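# Loop the rubber band around both bench dogs

## Task

Stretch the rubber band so it wraps a single time around each of the two bench dogs, sitting against the dogs' sides above the board rather than on their tops. At the end the board has to lie flat and motionless on the table.

## Robot and tools

Robot: two arms, left_arm and right_arm, facing each other across the table, each with a parallel two-finger gripper and a wrist camera. Bases in the scene frame: left_arm at (-0.048, +0.444, +0.123) m, right_arm at (+0.057, -0.463, +0.133) m. Arm names do not match image sides.

Frames. Scene frame: origin at table centre, table top at z = +0.020 m, +z up, left_arm on the +y side. Fixed camera cam_low and the table use the scene frame. Each arm reports its hand position (m), quat_wxyz and velocities in its own base frame. Motion offsets are measured along the current Hand target's own axes. Gripper axes: fingers point along +x and close along y. The reported position is the point between the fingers, 3 to 4 cm back from the tips; only the last 1.5 cm of each finger face is flat.

execute_actions(actions, cameras). actions is a list of actions; each action is a list of up to 15 rows, one row per 1/30 s step; a short action repeats its last row to fill 15 steps. Every row has 14 numbers in [-1, 1], covering both arms even if one is idle: left dx, dy, dz, rx, ry, rz, opening, then the same seven for right. The six pose numbers are an offset, not a pose: each row is measured from the Hand target as it stood when that action began, so rows do not add up, but repeating the same offset in a later action moves further. Scale: 1.0 = 0.6 m for dx/dy/dz, 180 degrees for rotation; rx, ry, rz form one rotation vector. Opening is absolute: +1 fully open (0.080 m), -1 fully closed; empty fingers touch near -0.78. Closing from fully open takes at least about 0.6 s. To re-command an arm at its Hand target, send six zeros plus the opening you want; a 0 opening is itself a command, so resend the current opening to keep it. cameras: list of names (cam_low, cam_left_wrist, cam_right_wrist), ["all"], or []; by default pictures come only with an empty actions list. An unknown name invalidates the call.

move(target, speed, blend, opening_speed, grip_force, blocking, cameras). target is one 14-number row or a list of up to 15 rows, same layout and scale as above; every row is an offset from the same starting Hand targets, not from the previous row. speed: m/s per arm path, 0.002 to 4.3, default 0.25 (rotation capped at twice that in rad/s); one value or one per target. blend: corner rounding in m for lists; 0 (default) stops at each target. opening_speed: per second on the -1..+1 scale, at least 0.2. grip_force: newtons per finger pad, 8 to 34, one number or one per arm; it persists. blocking=false returns after about 0.5 s while motion continues. Total move time is capped at 10 s. Paths are straight, ignore obstacles and the other arm, and the gripper lags and overshoots more at speed and near full stretch. The result adds a move: line with the ending (done, off_target, moving, held, blocked, fault) and limits (paced = pose clipped, held = steps withheld). done means within 8 mm and 2 degrees of target; it says nothing about contact. blocked means the gripper stopped far from its drive point and now holds in place.

wait(seconds 0 to 10): lets time run with the last commands held. stop: brakes a running move. zoom_image(camera, region [x0, y0, x1, y1] in pixels, each side at most 504) enlarges part of that camera's latest picture. finished_scene(scene 1 or 2) ends the scene irreversibly; call it only when the band is in place and stays there unaided.

Results. Hand target is the last commanded pose after clipping; the gripper often rests short of it, and the next command (even all zeros) asks for it again. Tool commands lists present gripper commands. grip_measured shows the finger opening on the command scale (error about 2 mm); to grip, command about 0.08 below the reading at first contact. grip_effort_n is motor effort (negative = closing), not pad force. Joint torques and External joint torques are per joint (waist, shoulder, elbow, wrist pitch, wrist yaw, wrist roll); an outside push toward larger angle lowers the external reading. Wrist depth gives a 7x7 grid of distances in mm ahead of each wrist camera, '-' for no value. Joint velocities 'within noise' means the arm is still. A MOTOR HOT line appears from 50 °C; at 95 °C the arm is held for 30 to 60 s or goes limp.

Limits and cautions. Orientation commands are clipped to 32 degrees from the measured one per step. Reach, friction and weight can leave the gripper low, short or tilted; check position and orientation after each move and correct. Contact torque limits (N m): waist 17, shoulder 21.1, elbow 20.4, wrist pitch 3.37, wrist yaw 3.48, wrist roll 3.48; reaching one freezes the arm 10 s. Large single-step jumps can trip an over-speed fault. Avoid sweeping a gripper close to its own base. Never let the grippers, housings or wrist cameras touch each other, and don't pinch the other arm's fingers. Don't slam into the table, bench dogs or board, don't drop or fling the band, keep everything on the table, strain no camera cable, and end pushes by commanding the target back past the gripper. Stalled or stretched arms heat up; avoid needless holding. The scene keeps running while you think.

Each tool is called as a command line: name --argument value for each argument, lists and objects as JSON in quotes; but a table of rows of numbers goes row by row, as --pt "numbers of a row", without its own name.

## Session

execute_actions --actions '[]'

Scene clock: 0.00 s.
left_arm: end_effector_position=(+0.2347, +0.2987, +0.2271) grip_measured=+0.076 grip_effort_n=n/a end_effector_quat_wxyz=(+0.957, +0.175, +0.213, -0.088) | right_arm: end_effector_position=(+0.2241, -0.0947, +0.1580) grip_measured=-0.754 grip_effort_n=n/a end_effector_quat_wxyz=(+0.748, +0.242, +0.185, -0.589)
Joint positions: left_arm=[1.261 1.685 1.405 -0.893 1.075 1.463 0.038] | right_arm=[0.13 1.205 0.799 -0.933 0.956 1.464 0.001]
Joint velocities: within noise
Joint torques (N m): no reading
External joint torques (N m): no reading
Motor temperatures (°C): left_arm=[24 27 25 26 30 25] | right_arm=[22 26 25 24 26 31]
Heat: left arm: hottest wrist yaw 30 °C (+0.0 °C/min); right arm: hottest wrist roll 31 °C (+0.0 °C/min).
Wrist depth (mm): cam_left_wrist=[1652 1440 1567 687 683 737 683 / 1533 - 1639 756 692 638 - / - - 1853 - 494 466 426 / 2243 1902 1678 552 442 401 368 / 1776 1665 1555 452 - 356 329 / - - - - - 74 - / - - - 361 - 71 -] | cam_right_wrist=[2167 2447 2447 2299 2299 2346 2188 / 2107 1996 1614 1792 1962 1881 1835 / 1806 1724 1673 1614 1614 1637 1614 / 438 431 423 1487 1396 1440 1354 / 401 397 399 394 381 371 352 / 367 364 - 74 75 342 - / - - - - - - -]
Hand target: left_arm +0.2352, +0.2989, +0.2279; +0.958, +0.175, +0.210, -0.087 | right_arm +0.2249, -0.0951, +0.1592; +0.749, +0.244, +0.179, -0.590
Tool commands: left_gripper/opening=+0.076109 right_gripper/opening=-0.777778

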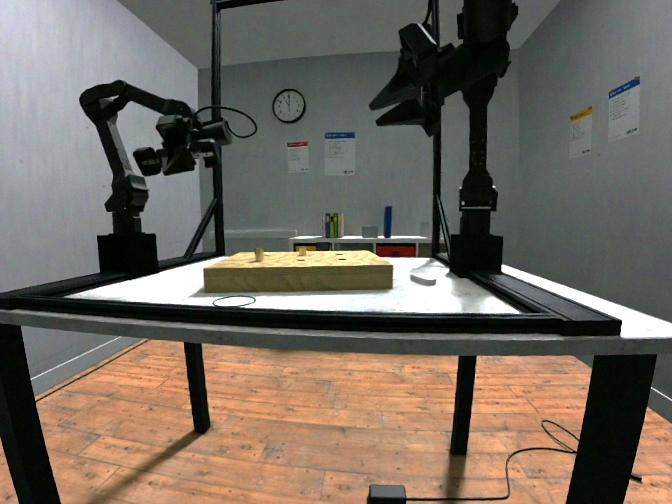

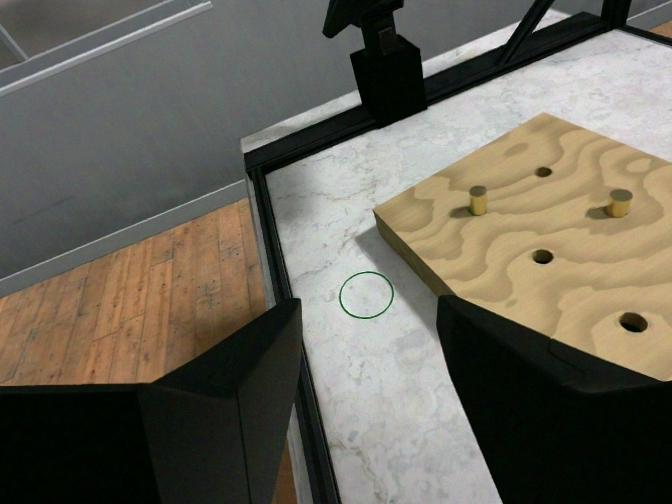

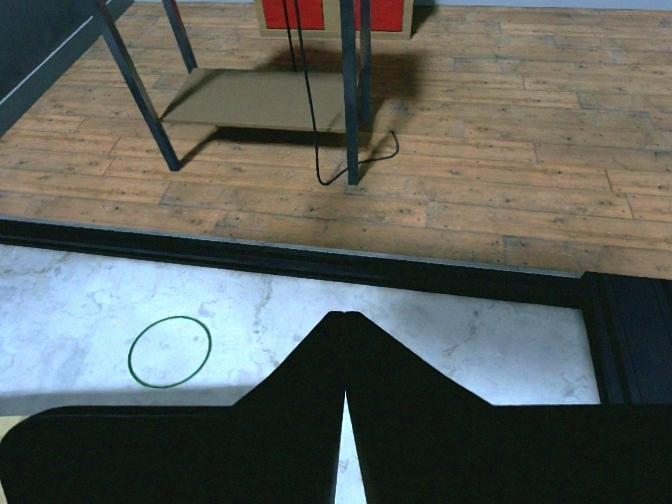

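zoom_image --camera "cam_left_wrist" --region '[320, 100, 672, 364]'

zoom_image --camera "cam_low" --region '[190, 220, 450, 320]'

zoom_image --camera "cam_low" --region '[340, 20, 500, 140]'

Scaled by 1.432 from the camera's 672x504 image, which has a finer 960x720 frame.

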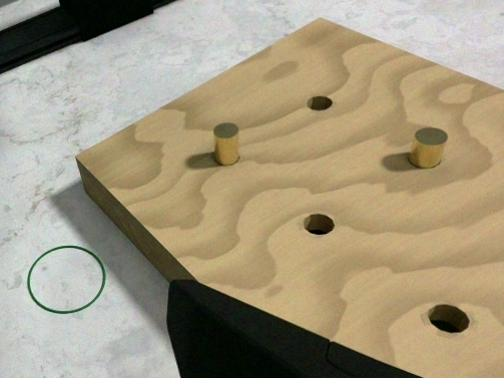

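Scaled by 1.938 from the camera's 672x504 image, which has a finer 960x720 frame.

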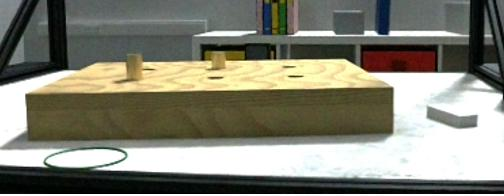

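Scaled by 3.150 from the camera's 672x504 image, which has a finer 960x720 frame.

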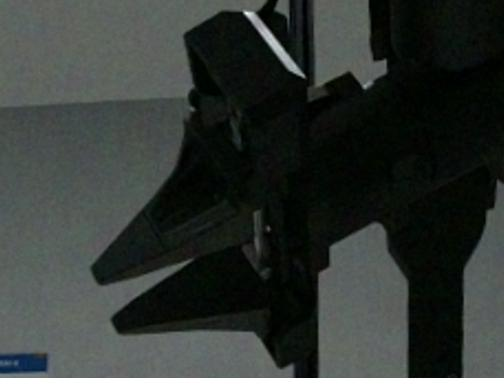

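move --target '[0,0,0,0,0,0,0.076,0.2905,0.227,-0.0882,0.031,0.304,-0.074,-0.3]' --cameras '["all"]'

Scene clock: 42.20 s.
left_arm: end_effector_position=(+0.2347, +0.2987, +0.2271) grip_measured=+0.076 grip_effort_n=2.1 end_effector_quat_wxyz=(+0.957, +0.175, +0.213, -0.088) | right_arm: end_effector_position=(+0.3971, -0.1762, +0.0429) grip_measured=-0.303 grip_effort_n=16.5 end_effector_quat_wxyz=(+0.499, +0.501, +0.501, -0.498)
Joint positions: left_arm=[1.261 1.685 1.405 -0.893 1.075 1.463 0.038] | right_arm=[-0.419 2.255 1.828 -1.145 -0.005 1.15 0.021]
Joint torques (N m): left_arm=[-0.07 -7.76 6.76 0.72 0.64 -0.04] | right_arm=[0.19 -10.65 7.12 -0.18 -0.01 -0.07]
External joint torques (N m): left_arm=[-0.06 -0.63 0.52 -0.07 0.08 -0.03] | right_arm=[0.18 -0.32 1.6 -0.47 -0.05 -0.07]
Motor temperatures (°C): left_arm=[24 35 29 26 31 25] | right_arm=[22 28 30 25 27 31]
Heat: left arm: hottest shoulder 35 °C (+11.4 °C/min); right arm: hottest wrist roll 31 °C (+0.0 °C/min).
Wrist depth (mm): cam_left_wrist=[- 1402 248 283 730 727 - / 1500 1602 223 308 662 553 565 / - 1718 252 321 505 466 424 / 1652 1902 1691 - 439 400 370 / 1791 1639 - - - 355 330 / - - - 398 374 74 - / - - - 356 - 71 -] | cam_right_wrist=[174 176 178 182 184 187 191 / 181 184 187 191 196 200 204 / 192 196 201 203 209 213 217 / - 209 212 218 222 227 233 / 217 216 223 212 189 243 248 / 195 - - 186 80 256 266 / - - - 202 - - -]
Hand target: left_arm +0.2352, +0.2989, +0.2279; +0.958, +0.175, +0.210, -0.087 | right_arm +0.4000, -0.1778, +0.0400; +0.500, +0.500, +0.501, -0.499
Off the commanded pose: left_arm 0.001 m, 0 deg | right_arm 0.004 m, 0 deg.
move: done
camera_calibration:
cam_right_wrist: T_world_to_cam=[[-0.998963, -0.0128608, 0.043676, 0.39633], [0.00412177, 0.929793, 0.368059, 0.174154], [-0.0453432, 0.367857, -0.928776, 0.207817], [0, 0, 0, 1]] pos_world=[0.404625, -0.233277, 0.111607]

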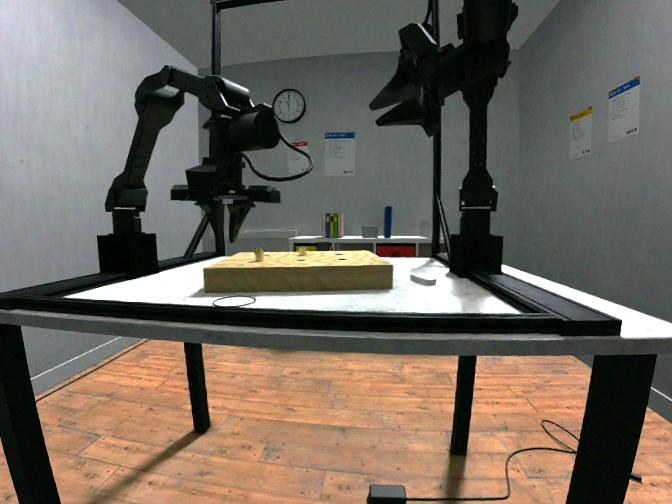

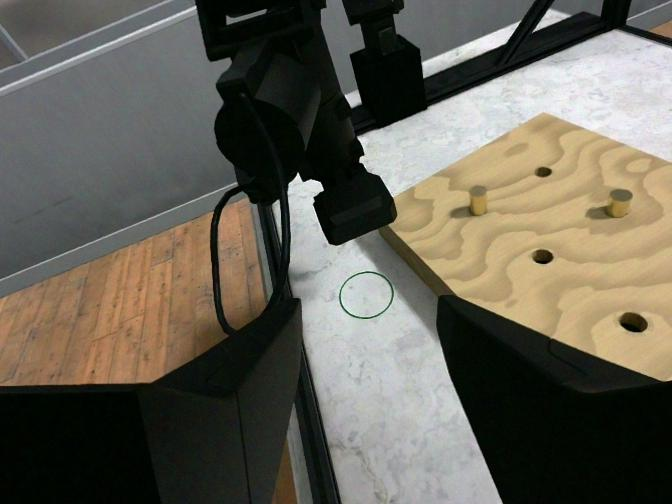

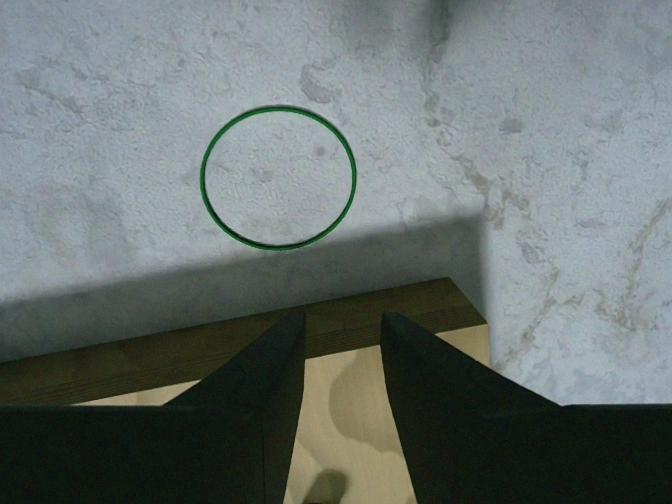

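move --target '[0,0,0,0,0,0,0.076,0.1167,-0.0167,0.0263,0,0,0,-0.3]' --cameras '["cam_right_wrist"]'

Scene clock: 50.83 s.
left_arm: end_effector_position=(+0.2347, +0.2987, +0.2271) grip_measured=+0.076 grip_effort_n=2.1 end_effector_quat_wxyz=(+0.957, +0.175, +0.213, -0.088) | right_arm: end_effector_position=(+0.3915, -0.1946, -0.0247) grip_measured=-0.303 grip_effort_n=17.0 end_effector_quat_wxyz=(+0.502, +0.502, +0.498, -0.498)
Joint positions: left_arm=[1.261 1.685 1.405 -0.893 1.075 1.463 0.038] | right_arm=[-0.463 2.341 1.695 -0.918 -0.005 1.108 0.021]
Joint torques (N m): left_arm=[-0.11 -7.77 6.72 0.74 0.61 -0.01] | right_arm=[0.16 -11.6 4.15 0.35 0.02 -0.08]
External joint torques (N m): left_arm=[-0.14 -0.64 0.5 -0.04 0.06 0.01] | right_arm=[0.15 -1.1 -1.05 0.05 -0.02 -0.08]
Heat: left arm: hottest shoulder 36 °C (+10.6 °C/min); right arm: hottest shoulder 31 °C (+5.9 °C/min).
Wrist depth (mm): cam_left_wrist=[1323 1402 277 636 701 766 - / - 1522 292 324 687 496 - / 1869 2049 282 350 498 467 421 / 2174 1869 1665 363 446 400 371 / 1776 1678 1533 449 105 355 330 / - - - 419 - 74 - / - - - 358 - 71 -] | cam_right_wrist=[115 116 118 119 122 125 126 / - 122 124 128 129 132 134 / 130 131 134 136 137 141 142 / 136 139 140 144 147 150 154 / 146 148 148 153 155 161 165 / - - - 161 80 169 176 / - - - 141 - - -]
Hand target: left_arm +0.2352, +0.2989, +0.2279; +0.958, +0.175, +0.210, -0.087 | right_arm +0.3898, -0.1936, -0.0303; +0.500, +0.500, +0.501, -0.499
Off the commanded pose: left_arm 0.001 m, 0 deg | right_arm 0.006 m, 1 deg.
move: done
camera_calibration:
cam_right_wrist: T_world_to_cam=[[-0.999308, -0.0106441, 0.03565, 0.393854], [0.0030784, 0.931261, 0.36434, 0.216675], [-0.0370775, 0.364197, -0.930583, 0.147647], [0, 0, 0, 1]] pos_world=[0.398389, -0.251361, 0.0444137]
Images, in order (width x height): cam_right_wrist 672x504.

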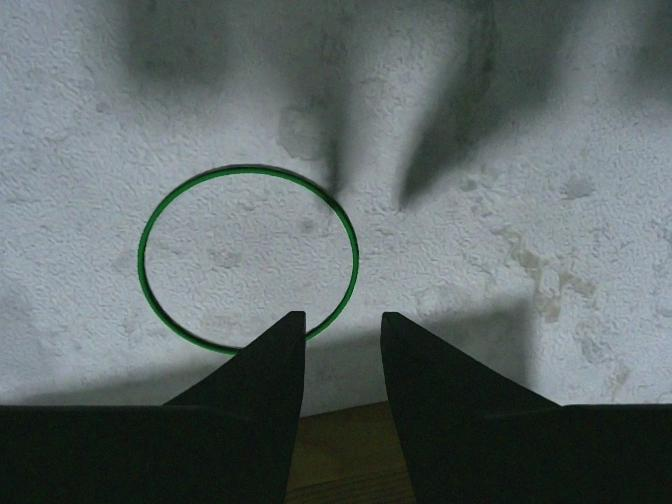

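move --target '[0,0,0,0,0,0,0.076,0.0417,-0.0083,0.005,0,0,0,-0.3]' --cameras '["cam_right_wrist"]' --speed 0.1

Scene clock: 55.10 s.
left_arm: end_effector_position=(+0.2347, +0.2987, +0.2271) grip_measured=+0.076 grip_effort_n=1.6 end_effector_quat_wxyz=(+0.957, +0.175, +0.213, -0.088) | right_arm: end_effector_position=(+0.3887, -0.1969, -0.0471) grip_measured=-0.303 grip_effort_n=16.5 end_effector_quat_wxyz=(+0.505, +0.502, +0.497, -0.496)
Joint positions: left_arm=[1.261 1.685 1.405 -0.893 1.075 1.463 0.038] | right_arm=[-0.47 2.369 1.648 -0.836 -0.005 1.096 0.021]
Joint torques (N m): left_arm=[0.01 -7.73 6.7 0.69 0.62 -0.03] | right_arm=[-0.18 -11.09 3.62 0.44 0.01 -0.05]
External joint torques (N m): left_arm=[0.01 -0.53 0.41 -0.11 0.06 -0.02] | right_arm=[-0.25 -0.55 -1.45 0.12 -0.02 -0.05]
Heat: left arm: hottest shoulder 36 °C (+9.8 °C/min); right arm: hottest shoulder 32 °C (+6.5 °C/min).
Wrist depth (mm): cam_left_wrist=[- 1490 297 627 640 750 2049 / 1665 - 302 312 676 549 - / - - 304 339 493 466 423 / 2010 1937 1732 387 453 400 370 / 1776 1652 1490 362 384 356 329 / - - - - - 74 - / - - - 357 347 71 -] | cam_right_wrist=[- 97 98 100 102 103 105 / - 103 105 - 107 110 112 / 108 110 110 113 115 116 119 / 115 115 120 119 123 126 126 / 122 124 124 127 128 134 137 / - - - 137 80 140 145 / - - - 144 - - -]
Hand target: left_arm +0.2352, +0.2989, +0.2279; +0.958, +0.175, +0.210, -0.087 | right_arm +0.3849, -0.1965, -0.0552; +0.500, +0.500, +0.501, -0.499
Off the commanded pose: left_arm 0.001 m, 0 deg | right_arm 0.009 m, 1 deg.
move: off_target (right_arm)
camera_calibration:
cam_right_wrist: T_world_to_cam=[[-0.999429, -0.0152102, 0.0301836, 0.39072], [-0.00326673, 0.93231, 0.361645, 0.229549], [-0.0336412, 0.36134, -0.931827, 0.125589], [0, 0, 0, 1]] pos_world=[0.395472, -0.253448, 0.0222183]
Images, in order (width x height): cam_right_wrist 672x504.

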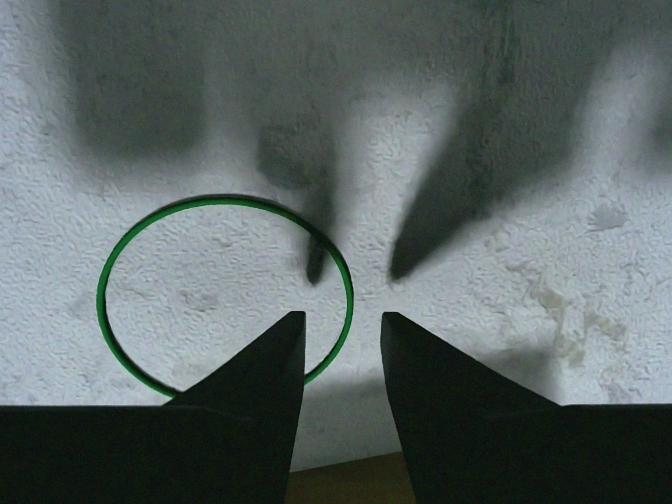

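move --target '[0,0,0,0,0,0,0.076,0.0117,0.001,0,0,0,0,-0.3]' --cameras '["cam_right_wrist"]' --speed 0.05

Scene clock: 57.80 s.
left_arm: end_effector_position=(+0.2347, +0.2987, +0.2271) grip_measured=+0.076 grip_effort_n=2.1 end_effector_quat_wxyz=(+0.957, +0.175, +0.213, -0.088) | right_arm: end_effector_position=(+0.3899, -0.1975, -0.0532) grip_measured=-0.303 grip_effort_n=16.5 end_effector_quat_wxyz=(+0.506, +0.502, +0.496, -0.496)
Joint positions: left_arm=[1.261 1.685 1.405 -0.893 1.075 1.463 0.038] | right_arm=[-0.47 2.383 1.647 -0.818 -0.005 1.096 0.021]
Joint torques (N m): left_arm=[-0.06 -7.74 6.71 0.73 0.63 -0.01] | right_arm=[-0.23 -10.89 3.62 0.44 -0.01 -0.04]
External joint torques (N m): left_arm=[-0.06 -0.56 0.42 -0.07 0.08 0] | right_arm=[-0.22 -0.31 -1.45 0.1 -0.05 -0.04]
Heat: left arm: hottest shoulder 36 °C (+9.3 °C/min); right arm: hottest shoulder 32 °C (+6.2 °C/min).
Wrist depth (mm): cam_left_wrist=[1268 1307 302 660 1639 836 708 / - - 307 313 717 503 - / - - 327 330 486 466 424 / 1920 1902 1691 389 445 400 372 / 1761 1626 1500 441 105 356 331 / - - - 411 - 74 - / - - - 364 - 71 -] | cam_right_wrist=[- 92 93 95 98 98 99 / - 97 99 100 102 103 105 / - 104 105 107 108 110 113 / 108 109 112 113 116 118 120 / - 117 118 120 121 127 129 / - - - 130 80 132 137 / - - - 138 - - -]
Hand target: left_arm +0.2352, +0.2989, +0.2279; +0.958, +0.175, +0.210, -0.087 | right_arm +0.3856, -0.1965, -0.0622; +0.500, +0.500, +0.501, -0.499
Off the commanded pose: left_arm 0.001 m, 0 deg | right_arm 0.010 m, 1 deg.
move: off_target (right_arm)
camera_calibration:
cam_right_wrist: T_world_to_cam=[[-0.999499, -0.0151908, 0.0277677, 0.391958], [-0.00416281, 0.932769, 0.360449, 0.23271], [-0.0313764, 0.360153, -0.932365, 0.118928], [0, 0, 0, 1]] pos_world=[0.396462, -0.253943, 0.0161203]
Images, in order (width x height): cam_right_wrist 672x504.

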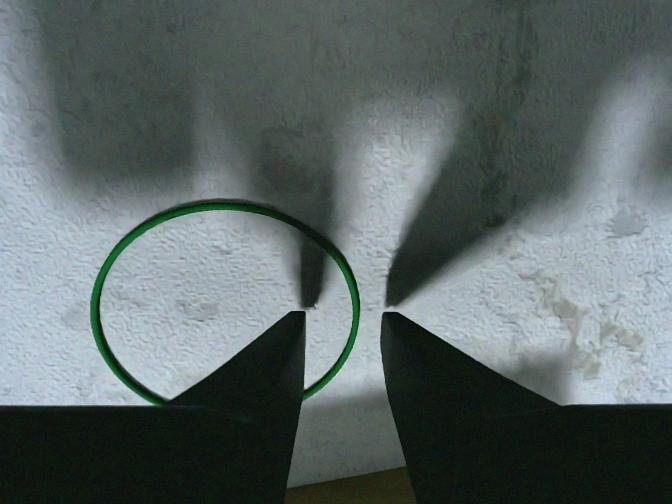

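move --pt "0 0 0 0 0 0 0.076 0 0 0 0 0 0 -1" --pt "0 0 0 0 0 0 0.076 -0.08 0 0 0 0 0 -1" --cameras '["all"]' --speed 0.08

Scene clock: 61.83 s.
left_arm: end_effector_position=(+0.2347, +0.2987, +0.2271) grip_measured=+0.076 grip_effort_n=2.1 end_effector_quat_wxyz=(+0.957, +0.175, +0.213, -0.088) | right_arm: end_effector_position=(+0.3812, -0.1931, -0.0215) grip_measured=-0.756 grip_effort_n=-83.5 end_effector_quat_wxyz=(+0.492, +0.498, +0.510, -0.500)
Joint positions: left_arm=[1.261 1.685 1.405 -0.893 1.075 1.463 0.038] | right_arm=[-0.47 2.326 1.682 -0.953 -0.005 1.096 0.001]
Joint torques (N m): left_arm=[0.03 -7.83 6.77 0.69 0.63 -0.06] | right_arm=[-0.09 -14 6.29 -0.2 0.02 -0.03]
External joint torques (N m): left_arm=[0.08 -0.7 0.57 -0.08 0.07 -0.05] | right_arm=[-0.15 -3.61 1.09 -0.47 -0.01 -0.03]
Motor temperatures (°C): left_arm=[24 36 30 26 31 25] | right_arm=[22 35 30 24 27 31]
Heat: left arm: hottest shoulder 36 °C (+8.0 °C/min); right arm: hottest shoulder 35 °C (+9.0 °C/min).
Wrist depth (mm): cam_left_wrist=[1480 1366 276 614 605 636 775 / - 1678 298 683 694 517 558 / - - 284 361 496 469 425 / 1853 1902 1678 373 450 401 373 / 1791 1614 1567 454 105 354 329 / - - - 392 375 74 - / - - - 376 - 71 -] | cam_right_wrist=[116 117 120 122 126 128 131 / - 123 127 131 133 137 140 / 130 131 134 139 142 146 150 / 137 140 143 148 153 157 161 / 147 150 154 155 163 170 174 / - 160 - 74 75 180 186 / - - - - - - -]
Hand target: left_arm +0.2352, +0.2989, +0.2279; +0.958, +0.175, +0.210, -0.087 | right_arm +0.3856, -0.1966, -0.0141; +0.500, +0.500, +0.501, -0.499
Off the commanded pose: left_arm 0.001 m, 0 deg | right_arm 0.009 m, 1 deg.
move: off_target (right_arm)
camera_calibration:
cam_right_wrist: T_world_to_cam=[[-0.99775, -0.0160482, 0.0650933, 0.382487], [0.00978547, 0.925669, 0.378208, 0.210776], [-0.0663244, 0.377994, -0.923429, 0.16363], [0, 0, 0, 1]] pos_world=[0.390417, -0.250822, 0.0464866]

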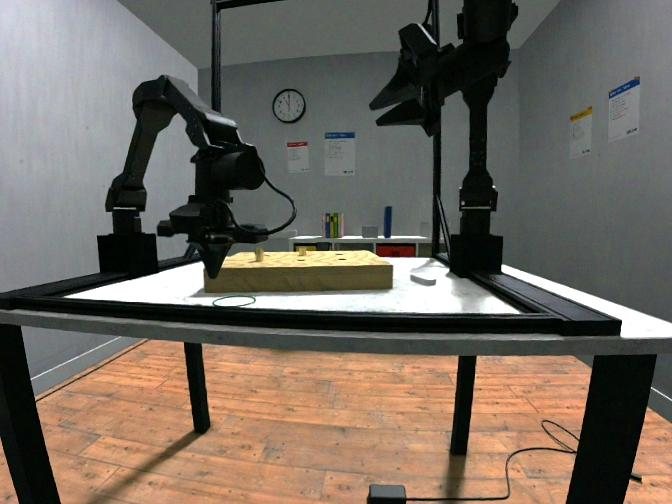

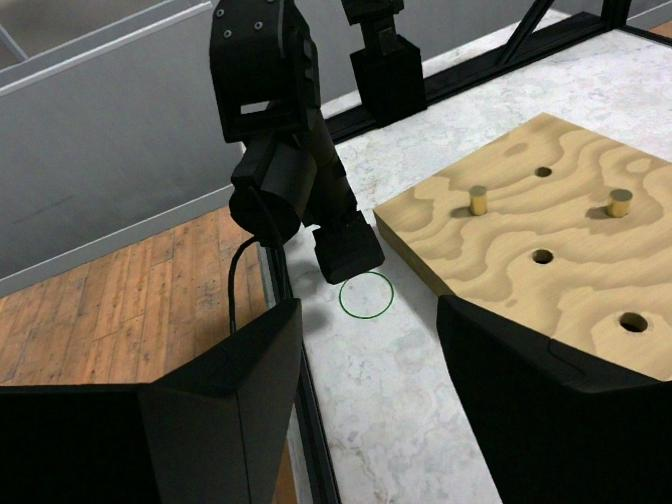

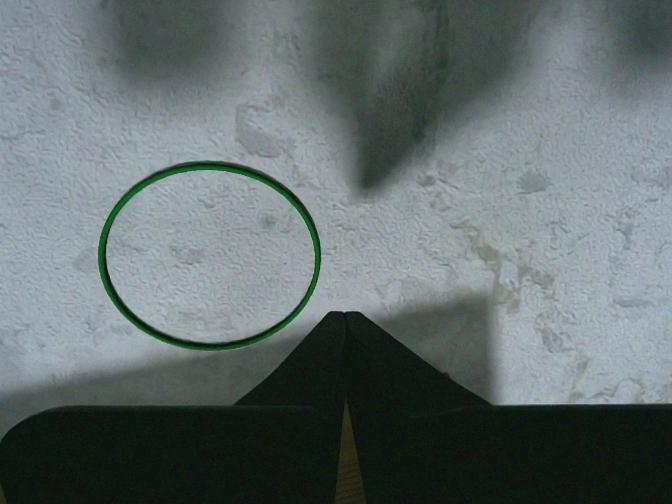

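move --pt "0 0 0 0 0 0 0.076 0.04 0 0 0 0 0 -0.3" --pt "0 0 0 0 0 0 0.076 0.088 0 0 0 0 0 -0.3" --cameras '["cam_right_wrist"]' --speed 0.06

Scene clock: 66.63 s.
left_arm: end_effector_position=(+0.2347, +0.2987, +0.2271) grip_measured=+0.076 grip_effort_n=2.1 end_effector_quat_wxyz=(+0.957, +0.175, +0.213, -0.088) | right_arm: end_effector_position=(+0.3895, -0.1973, -0.0587) grip_measured=-0.303 grip_effort_n=16.5 end_effector_quat_wxyz=(+0.506, +0.502, +0.497, -0.496)
Joint positions: left_arm=[1.261 1.685 1.405 -0.893 1.075 1.463 0.038] | right_arm=[-0.47 2.394 1.642 -0.804 -0.005 1.096 0.021]
Joint torques (N m): left_arm=[-0.07 -7.59 6.76 0.73 0.62 -0.02] | right_arm=[-0.03 -11.1 3.56 0.41 0.02 -0.06]
External joint torques (N m): left_arm=[-0.07 -0.59 0.6 -0.05 0.08 -0.01] | right_arm=[-0.03 -0.44 -1.5 0.07 -0.02 -0.06]
Heat: left arm: hottest shoulder 37 °C (+8.0 °C/min); right arm: hottest shoulder 38 °C (+12.1 °C/min). Heating fast: the right arm's shoulder motor: a push or a pull is the cause, and it goes on while you think. Ease it with your next call, before anything else.
Wrist depth (mm): cam_left_wrist=[- 1490 307 614 710 683 - / 1469 1384 312 658 720 545 - / 1602 - 332 334 503 465 421 / 1955 1886 1665 388 445 400 371 / 1761 1691 1522 439 392 355 333 / - - - 398 - 74 - / - - - 378 - 71 -] | cam_right_wrist=[- 88 - 89 92 93 95 / - 92 93 96 96 99 99 / - 98 100 101 102 104 106 / - 103 105 107 110 110 114 / 109 112 112 114 115 119 123 / - - - 122 80 126 129 / - - - 133 - - -]
Hand target: left_arm +0.2352, +0.2989, +0.2279; +0.958, +0.175, +0.210, -0.087 | right_arm +0.3855, -0.1965, -0.0670; +0.500, +0.500, +0.501, -0.499
Off the commanded pose: left_arm 0.001 m, 0 deg | right_arm 0.009 m, 1 deg.
move: off_target (right_arm)
camera_calibration:
cam_right_wrist: T_world_to_cam=[[-0.999454, -0.0152256, 0.0293375, 0.391776], [-0.00360042, 0.932455, 0.361268, 0.234291], [-0.0328564, 0.360965, -0.932, 0.114543], [0, 0, 0, 1]] pos_world=[0.396169, -0.253847, 0.0106189]
Images, in order (width x height): cam_right_wrist 672x504.

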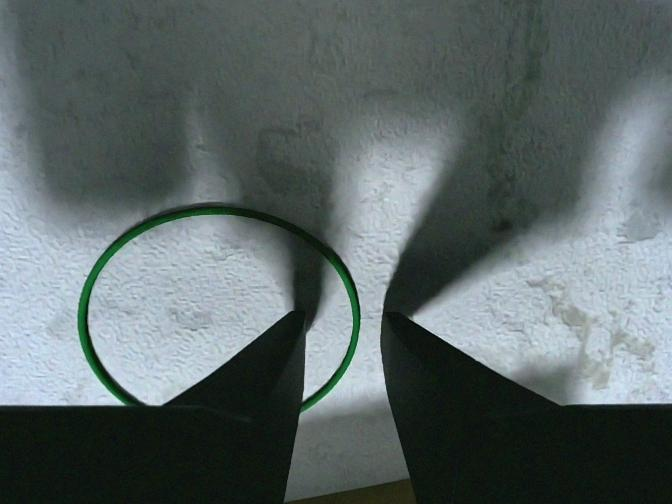

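move --pt "0 0 0 0 0 0 0.076 0.005 0 0 0 0 0 -0.3" --pt "0 0 0 0 0 0 0.076 0.005 0 0 0 0 0 -1" --cameras '["cam_right_wrist"]' --speed 0.04

Scene clock: 69.50 s.
left_arm: end_effector_position=(+0.2347, +0.2987, +0.2271) grip_measured=+0.076 grip_effort_n=2.1 end_effector_quat_wxyz=(+0.957, +0.175, +0.213, -0.088) | right_arm: end_effector_position=(+0.3901, -0.1973, -0.0609) grip_measured=-0.756 grip_effort_n=-83.5 end_effector_quat_wxyz=(+0.506, +0.503, +0.496, -0.495)
Joint positions: left_arm=[1.261 1.685 1.405 -0.893 1.075 1.463 0.038] | right_arm=[-0.47 2.398 1.639 -0.795 -0.006 1.096 0.001]
Joint torques (N m): left_arm=[-0.09 -7.65 6.75 0.7 0.63 -0.06] | right_arm=[0.1 -10.82 3.7 0.41 0.08 -0.02]
External joint torques (N m): left_arm=[-0.08 -0.53 0.54 -0.07 0.07 -0.05] | right_arm=[0.03 -0.12 -1.36 0.06 0.05 -0.01]
Heat: left arm: hottest shoulder 37 °C (+7.1 °C/min); right arm: hottest shoulder 38 °C (+12.1 °C/min). Heating fast: the right arm's shoulder motor: a push or a pull is the cause, and it goes on while you think. Ease it with your next call, before anything else.
Wrist depth (mm): cam_left_wrist=[- 1590 311 646 1678 742 687 / 1567 1626 310 332 672 529 621 / - - 333 332 501 467 424 / 2010 1853 1678 385 444 400 369 / 1776 1626 1602 364 - 356 331 / - - - 383 371 74 - / - - - 373 - 71 -] | cam_right_wrist=[- 87 88 89 91 92 93 / - 91 93 95 96 98 98 / - 98 99 100 101 103 105 / - 103 104 107 110 109 113 / 108 111 113 112 115 118 119 / - 117 - 74 75 125 128 / - - - - - - -]
Hand target: left_arm +0.2352, +0.2989, +0.2279; +0.958, +0.175, +0.210, -0.087 | right_arm +0.3855, -0.1965, -0.0700; +0.500, +0.500, +0.501, -0.499
Off the commanded pose: left_arm 0.001 m, 0 deg | right_arm 0.010 m, 1 deg.
move: off_target (right_arm); target 2's new opening was sent with right_arm's hand 0.011 m and 1 deg from that target
camera_calibration:
cam_right_wrist: T_world_to_cam=[[-0.999539, -0.0152376, 0.0262672, 0.392284], [-0.00471578, 0.932387, 0.36143, 0.235511], [-0.0299985, 0.361139, -0.932029, 0.111417], [0, 0, 0, 1]] pos_world=[0.396556, -0.253847, 0.00841919]
Images, in order (width x height): cam_right_wrist 672x504.

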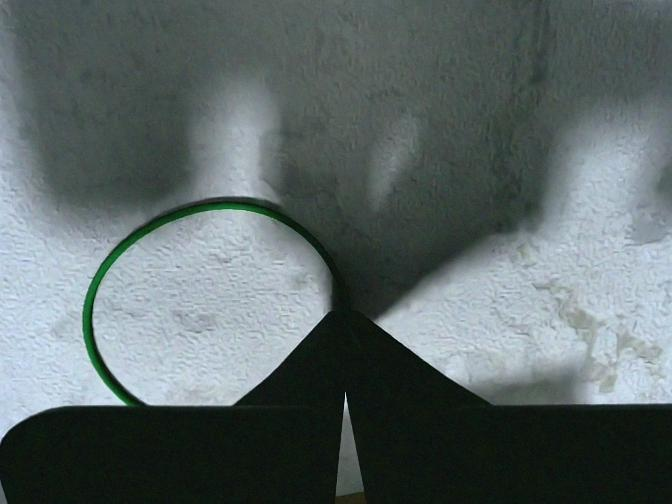

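move --target '[0,0,0,0,0,0,0.076,-0.13,0,0,0,0,0,-1]' --cameras '["all"]' --speed 0.08

Scene clock: 72.33 s.
left_arm: end_effector_position=(+0.2347, +0.2987, +0.2271) grip_measured=+0.076 grip_effort_n=1.6 end_effector_quat_wxyz=(+0.957, +0.175, +0.213, -0.088) | right_arm: end_effector_position=(+0.3809, -0.1938, -0.0002) grip_measured=-0.756 grip_effort_n=-83.5 end_effector_quat_wxyz=(+0.491, +0.498, +0.511, -0.501)
Joint positions: left_arm=[1.261 1.685 1.405 -0.893 1.075 1.463 0.038] | right_arm=[-0.472 2.297 1.721 -1.023 -0.005 1.096 0.001]
Joint torques (N m): left_arm=[-0.12 -7.71 6.75 0.74 0.61 -0.03] | right_arm=[-0.02 -14.05 6.5 -0.25 0.05 -0.05]
External joint torques (N m): left_arm=[-0.08 -0.64 0.53 -0.05 0.06 -0.02] | right_arm=[0.04 -3.68 1.13 -0.54 0.01 -0.05]
Heat: left arm: hottest shoulder 37 °C (+7.1 °C/min); right arm: hottest shoulder 39 °C (+13.1 °C/min).
Wrist depth (mm): cam_left_wrist=[- - 265 629 1705 713 715 / 1626 - 285 696 674 555 607 / - - 272 365 494 466 424 / 1886 1869 1665 352 440 401 370 / 1776 1626 1480 - - 355 331 / - - - 401 368 74 - / - - - 357 345 71 -] | cam_right_wrist=[135 135 138 141 146 148 152 / 141 143 148 151 154 158 163 / 149 151 156 160 164 169 173 / 159 162 167 171 176 182 187 / 170 174 178 179 189 196 201 / 179 183 - 74 75 209 216 / - - - - - - -]
Hand target: left_arm +0.2352, +0.2989, +0.2279; +0.958, +0.175, +0.210, -0.087 | right_arm +0.3855, -0.1967, +0.0080; +0.500, +0.500, +0.501, -0.499
Off the commanded pose: left_arm 0.001 m, 0 deg | right_arm 0.010 m, 2 deg.
move: off_target (right_arm)
camera_calibration:
cam_right_wrist: T_world_to_cam=[[-0.997642, -0.0142114, 0.0671431, 0.380982], [0.0123349, 0.925266, 0.379118, 0.20235], [-0.067513, 0.379052, -0.922909, 0.184178], [0, 0, 0, 1]] pos_world=[0.390023, -0.251627, 0.0676846]

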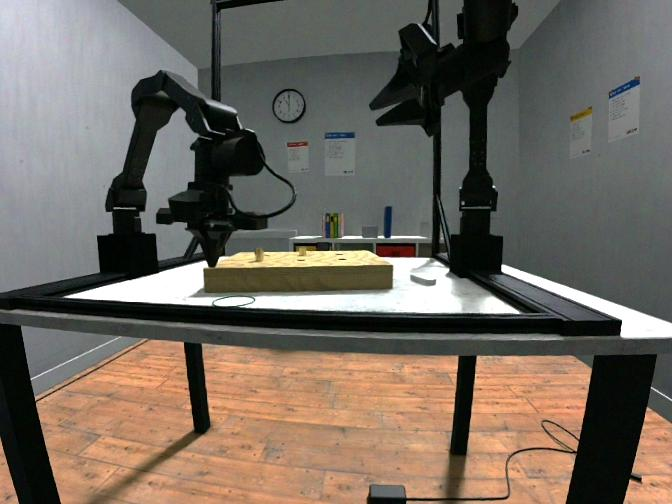

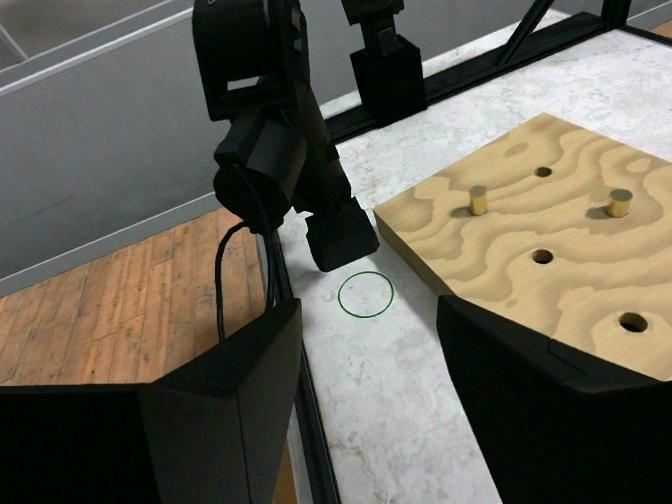

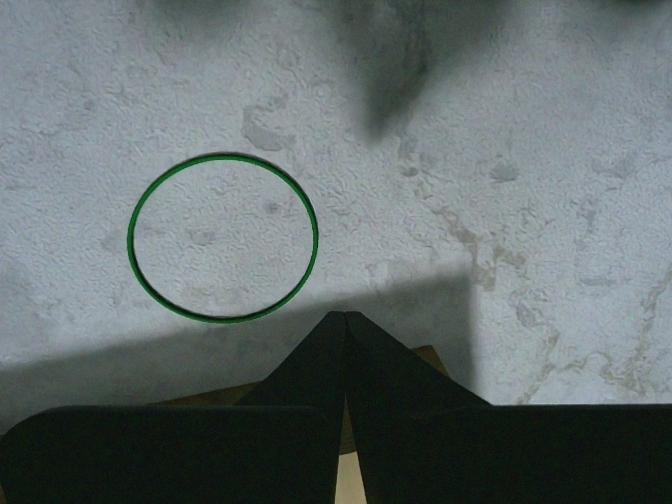

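move --pt "0 0 0 0 0 0 0.076 0.08 0 0 0 0 0 -0.3" --pt "0 0 0 0 0 0 0.076 0.14 0 0 0 0 0 -0.3" --cameras '["cam_right_wrist"]' --speed '[0.1,0.05]'

zoom_image --camera "cam_right_wrist" --region '[250, 220, 450, 370]'

Scene clock: 77.37 s.
left_arm: end_effector_position=(+0.2347, +0.2987, +0.2271) grip_measured=+0.076 grip_effort_n=2.1 end_effector_quat_wxyz=(+0.957, +0.175, +0.213, -0.088) | right_arm: end_effector_position=(+0.3913, -0.1989, -0.0619) grip_measured=-0.303 grip_effort_n=16.5 end_effector_quat_wxyz=(+0.509, +0.504, +0.493, -0.494)
Joint positions: left_arm=[1.261 1.685 1.405 -0.893 1.075 1.463 0.038] | right_arm=[-0.472 2.4 1.639 -0.784 -0.006 1.096 0.021]
Joint torques (N m): left_arm=[-0.12 -7.67 6.75 0.73 0.63 -0.03] | right_arm=[0.06 -9.76 3.22 0.81 0.06 -0.08]
External joint torques (N m): left_arm=[-0.11 -0.53 0.51 -0.05 0.07 -0.02] | right_arm=[0 0.92 -1.85 0.43 0.02 -0.08]
Motor temperatures (°C): left_arm=[24 37 30 26 31 25] | right_arm=[22 40 30 24 26 30]
Heat: left arm: hottest shoulder 37 °C (+6.1 °C/min); right arm: hottest shoulder 40 °C (+13.1 °C/min).
Wrist depth (mm): cam_left_wrist=[1480 - 307 654 1718 644 708 / 1511 - 307 336 710 541 614 / - - 332 358 497 465 423 / 2049 1837 1691 392 450 402 371 / 1776 1639 1555 381 389 357 329 / - - - 398 - 74 - / - - - 362 345 71 -] | cam_right_wrist=[- 86 88 88 90 91 92 / - 91 92 94 94 96 97 / - 96 99 99 100 101 104 / - 102 104 105 108 108 111 / 108 110 110 112 112 116 118 / - - - 119 80 122 125 / - - - 131 - - -]
Hand target: left_arm +0.2352, +0.2989, +0.2279; +0.958, +0.175, +0.210, -0.087 | right_arm +0.3855, -0.1966, -0.0760; +0.500, +0.500, +0.501, -0.499
Off the commanded pose: left_arm 0.001 m, 0 deg | right_arm 0.015 m, 2 deg.
move: off_target (right_arm)
camera_calibration:
cam_right_wrist: T_world_to_cam=[[-0.999729, -0.0132569, 0.019152, 0.393486], [-0.00552502, 0.933736, 0.357921, 0.237655], [-0.0226278, 0.357718, -0.933555, 0.107463], [0, 0, 0, 1]] pos_world=[0.397124, -0.255132, 0.00772481]
Images, in order (width x height): cam_right_wrist 672x504.

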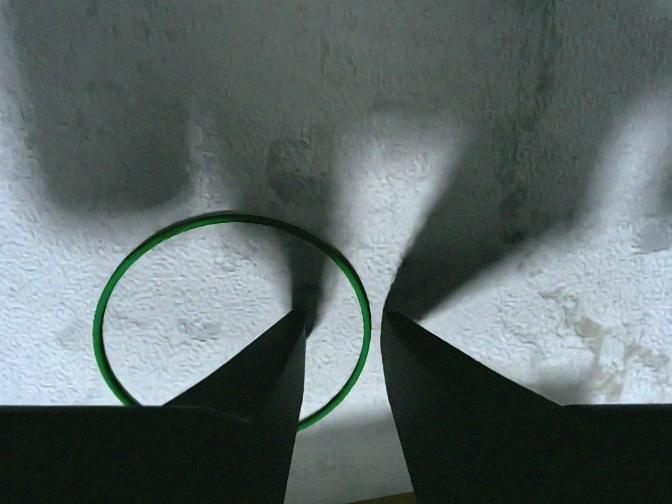

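Scaled by 2.520 from the camera's 672x504 image, which has a finer 960x720 frame.

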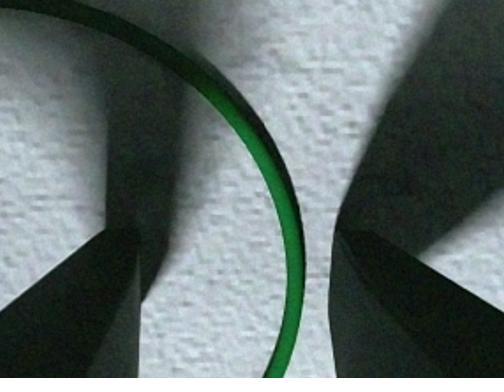

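move --target '[0,0,0,0,0,0,0.076,-0.003,0,0,0,0,0,-1]' --cameras '["cam_right_wrist"]' --speed 0.04

zoom_image --camera "cam_right_wrist" --region '[250, 220, 450, 370]'

Scene clock: 80.47 s.
left_arm: end_effector_position=(+0.2347, +0.2987, +0.2271) grip_measured=+0.076 grip_effort_n=2.1 end_effector_quat_wxyz=(+0.957, +0.175, +0.213, -0.088) | right_arm: end_effector_position=(+0.3915, -0.1990, -0.0623) grip_measured=-0.756 grip_effort_n=-83.5 end_effector_quat_wxyz=(+0.509, +0.504, +0.492, -0.494)
Joint positions: left_arm=[1.261 1.685 1.405 -0.893 1.075 1.463 0.038] | right_arm=[-0.472 2.4 1.636 -0.779 -0.006 1.096 0.001]
Joint torques (N m): left_arm=[0.04 -7.67 6.62 0.7 0.63 -0.02] | right_arm=[0.01 -10.12 3.66 0.11 0.06 -0.07]
External joint torques (N m): left_arm=[0.05 -0.58 0.41 -0.08 0.08 -0.01] | right_arm=[-0.06 0.37 -1.28 -0.24 0.02 -0.07]
Heat: left arm: hottest shoulder 37 °C (+5.0 °C/min); right arm: hottest shoulder 41 °C (+14.1 °C/min).
Wrist depth (mm): cam_left_wrist=[1164 1853 308 644 660 - 1937 / 1544 - 309 656 703 638 - / - - 332 332 491 469 425 / 1869 1853 1665 393 444 398 370 / 1791 1614 1511 455 - 357 330 / - - - 391 - 74 - / - - - 348 - 71 -] | cam_right_wrist=[- 88 88 89 91 92 93 / - 92 93 95 95 98 98 / - 98 100 100 101 102 104 / - 104 105 106 109 109 111 / 110 112 112 111 115 117 119 / - 117 - 74 75 123 126 / - - - - - - -]
Hand target: left_arm +0.2352, +0.2989, +0.2279; +0.958, +0.175, +0.210, -0.087 | right_arm +0.3855, -0.1966, -0.0742; +0.500, +0.500, +0.501, -0.499
Off the commanded pose: left_arm 0.001 m, 0 deg | right_arm 0.013 m, 2 deg.
move: off_target (right_arm)
camera_calibration:
cam_right_wrist: T_world_to_cam=[[-0.999767, -0.0131714, 0.0170784, 0.393636], [-0.0062095, 0.934116, 0.356916, 0.238264], [-0.0206543, 0.356726, -0.933981, 0.106093], [0, 0, 0, 1]] pos_world=[0.397215, -0.255228, 0.00732637]
Images, in order (width x height): cam_right_wrist 672x504.

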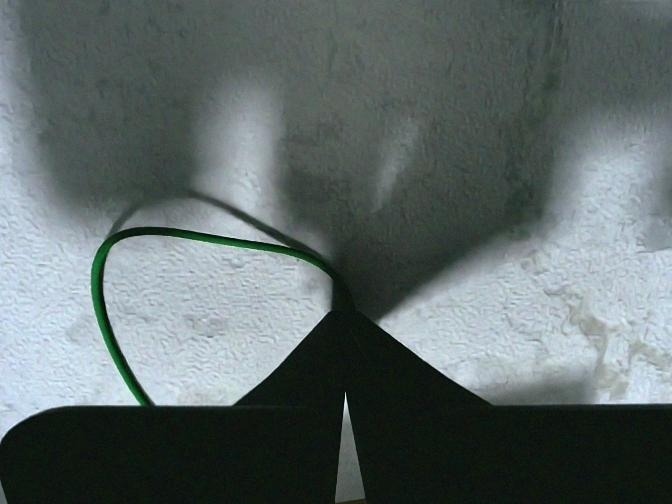

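Scaled by 2.520 from the camera's 672x504 image, which has a finer 960x720 frame.

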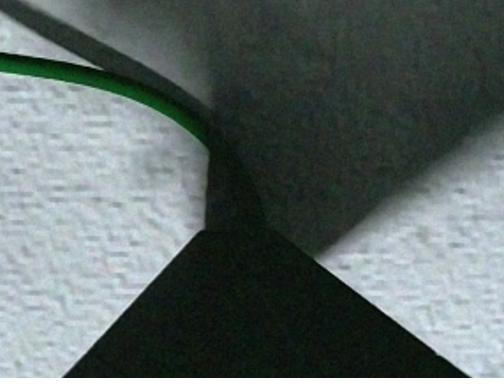

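Gripped now. Lift.

move --target '[0,0,0,0,0,0,0.076,-0.2,0,0,0,0,0,-1]' --cameras '["all"]' --speed 0.08

zoom_image --camera "cam_low" --region '[140, 160, 300, 320]'

zoom_image --camera "cam_left_wrist" --region '[250, 150, 450, 350]'

Scene clock: 84.50 s.
left_arm: end_effector_position=(+0.2347, +0.2987, +0.2271) grip_measured=+0.076 grip_effort_n=1.6 end_effector_quat_wxyz=(+0.957, +0.175, +0.213, -0.088) | right_arm: end_effector_position=(+0.3815, -0.1947, +0.0375) grip_measured=-0.756 grip_effort_n=-83.5 end_effector_quat_wxyz=(+0.490, +0.498, +0.510, -0.501)
Joint positions: left_arm=[1.261 1.685 1.405 -0.893 1.075 1.463 0.038] | right_arm=[-0.473 2.258 1.81 -1.151 -0.005 1.096 0.001]
Joint torques (N m): left_arm=[-0.06 -7.71 6.68 0.7 0.66 -0.04] | right_arm=[0.26 -14.01 6.85 -0.2 0.01 -0.04]
External joint torques (N m): left_arm=[-0.1 -0.53 0.42 -0.08 0.1 -0.02] | right_arm=[0.2 -3.58 1.31 -0.46 -0.03 -0.04]
Heat: left arm: hottest shoulder 38 °C (+5.0 °C/min); right arm: hottest shoulder 42 °C (+15.1 °C/min).
Wrist depth (mm): cam_left_wrist=[1420 1430 253 644 652 717 727 / - 1544 243 327 703 638 587 / 1652 - 266 341 511 469 425 / 1920 1869 1590 318 443 400 368 / 1791 1614 292 - - 356 329 / - - - 411 - 74 - / - - - 363 - 71 -] | cam_right_wrist=[165 167 171 175 180 184 188 / 175 177 182 186 192 196 202 / 185 189 193 199 203 208 214 / 197 201 206 211 218 224 232 / 210 215 218 222 230 243 248 / 217 207 - 74 75 258 259 / - - - - - - -]
Hand target: left_arm +0.2352, +0.2989, +0.2279; +0.958, +0.175, +0.210, -0.087 | right_arm +0.3857, -0.1966, +0.0459; +0.500, +0.500, +0.501, -0.499
Off the commanded pose: left_arm 0.001 m, 0 deg | right_arm 0.010 m, 2 deg.
move: off_target (right_arm)
camera_calibration:
cam_right_wrist: T_world_to_cam=[[-0.997687, -0.0130796, 0.0667, 0.379284], [0.0132035, 0.925323, 0.378949, 0.188576], [-0.0666755, 0.378954, -0.923011, 0.219005], [0, 0, 0, 1]] pos_world=[0.390519, -0.252526, 0.105385]

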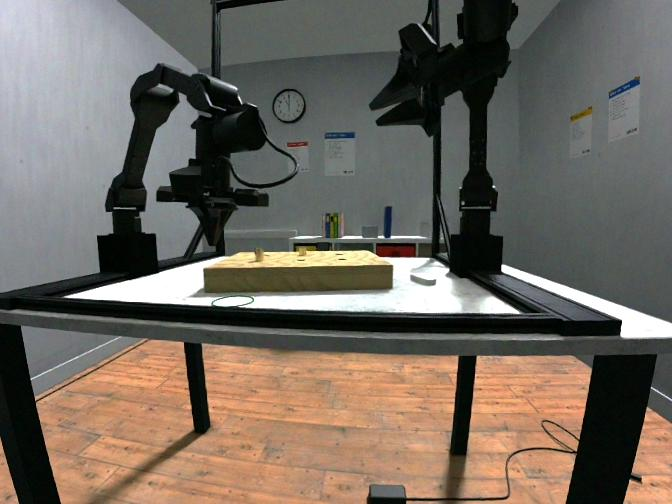

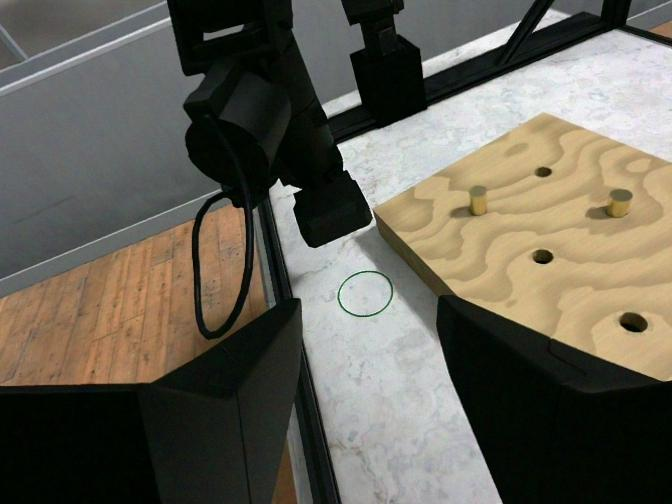

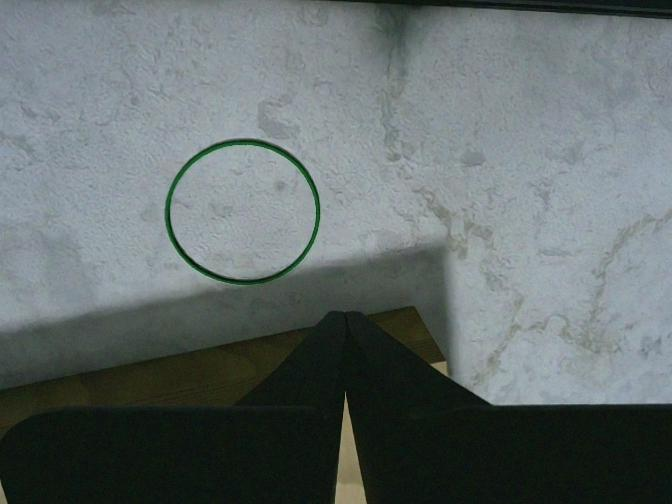

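Scaled by 3.150 from the camera's 672x504 image, which has a finer 960x720 frame.

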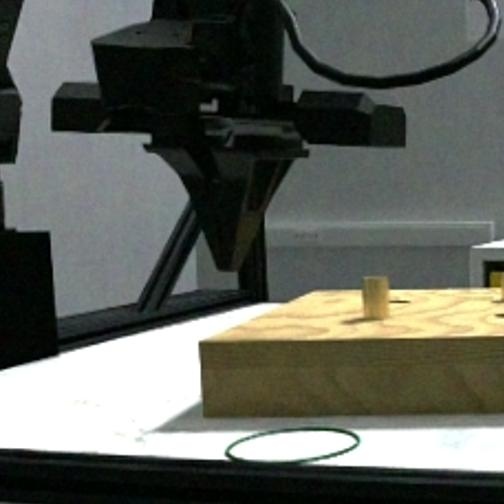

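Scaled by 2.520 from the camera's 672x504 image, which has a finer 960x720 frame.

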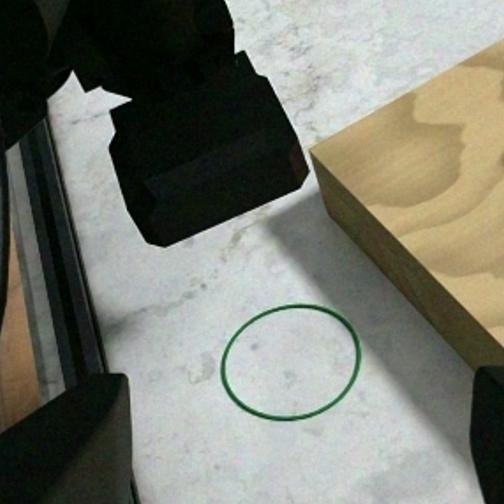

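move --pt "0 0 0 0 0 0 0.076 0.14 -0.012 0 0 0 -0.009 -0.3" --pt "0 0 0 0 0 0 0.076 0.215 -0.012 0 0 0 -0.009 -0.3" --cameras '["cam_right_wrist"]' --speed '[0.1,0.05]'

zoom_image --camera "cam_right_wrist" --region '[250, 220, 450, 370]'

Scene clock: 97.90 s.
left_arm: end_effector_position=(+0.2347, +0.2987, +0.2271) grip_measured=+0.076 grip_effort_n=1.6 end_effector_quat_wxyz=(+0.957, +0.175, +0.213, -0.088) | right_arm: end_effector_position=(+0.3841, -0.1978, -0.0637) grip_measured=-0.303 grip_effort_n=16.5 end_effector_quat_wxyz=(+0.502, +0.497, +0.500, -0.501)
Joint positions: left_arm=[1.261 1.685 1.405 -0.893 1.075 1.463 0.038] | right_arm=[-0.473 2.398 1.627 -0.799 0.006 1.093 0.021]
Joint torques (N m): left_arm=[-0.14 -7.78 6.68 0.71 0.6 -0.01] | right_arm=[-0.04 -8.2 3.01 1.72 0.11 -0.07]
External joint torques (N m): left_arm=[-0.14 -0.67 0.47 -0.07 0.05 0.01] | right_arm=[0.03 2.39 -1.99 1.39 0.06 -0.07]
Motor temperatures (°C): left_arm=[24 38 31 27 30 24] | right_arm=[22 45 31 24 26 30]
Heat: left arm: hottest shoulder 38 °C (+4.0 °C/min); right arm: hottest shoulder 45 °C (+18.0 °C/min).
Wrist depth (mm): cam_left_wrist=[- - 308 616 668 761 727 / - - 313 321 722 512 584 / - - 345 329 491 467 424 / 2267 1937 1665 396 438 403 371 / 1853 1639 1511 - - 355 330 / - - - 416 - 74 - / - - - 361 343 71 -] | cam_right_wrist=[- 85 87 88 91 92 94 / - 90 91 94 95 98 99 / - 95 98 99 101 102 105 / - 101 103 106 109 109 113 / - 109 109 112 113 118 121 / - - 73 119 80 124 128 / - - - 131 - - -]
Hand target: left_arm +0.2352, +0.2989, +0.2279; +0.958, +0.175, +0.210, -0.087 | right_arm +0.3784, -0.1965, -0.0832; +0.493, +0.493, +0.508, -0.506
Off the commanded pose: left_arm 0.001 m, 0 deg | right_arm 0.020 m, 2 deg.
move: off_target (right_arm)
camera_calibration:
cam_right_wrist: T_world_to_cam=[[-0.99879, -0.0150051, 0.0468336, 0.38739], [0.00277461, 0.933606, 0.358292, 0.234159], [-0.0491003, 0.357988, -0.932434, 0.115461], [0, 0, 0, 1]] pos_world=[0.39194, -0.254133, 0.00561932]
Images, in order (width x height): cam_right_wrist 672x504.

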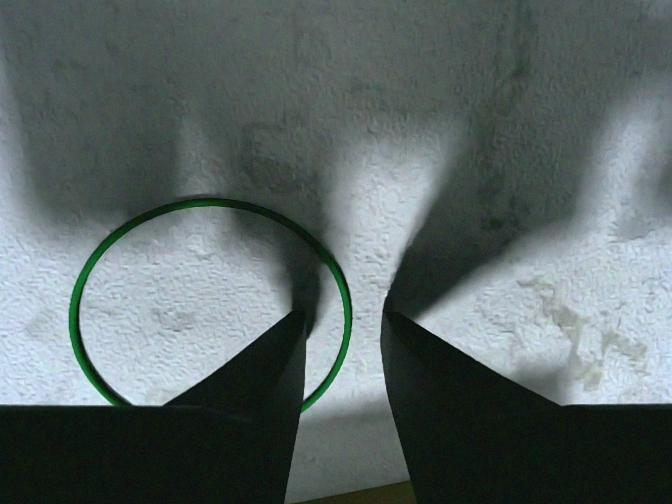

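Scaled by 2.520 from the camera's 672x504 image, which has a finer 960x720 frame.

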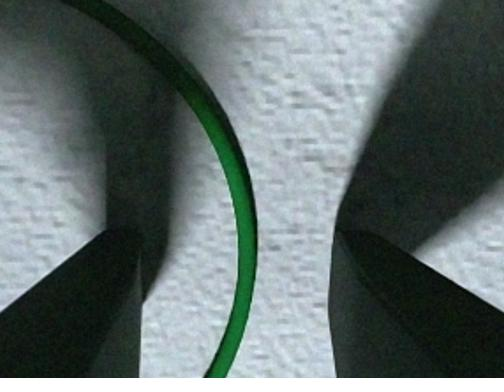

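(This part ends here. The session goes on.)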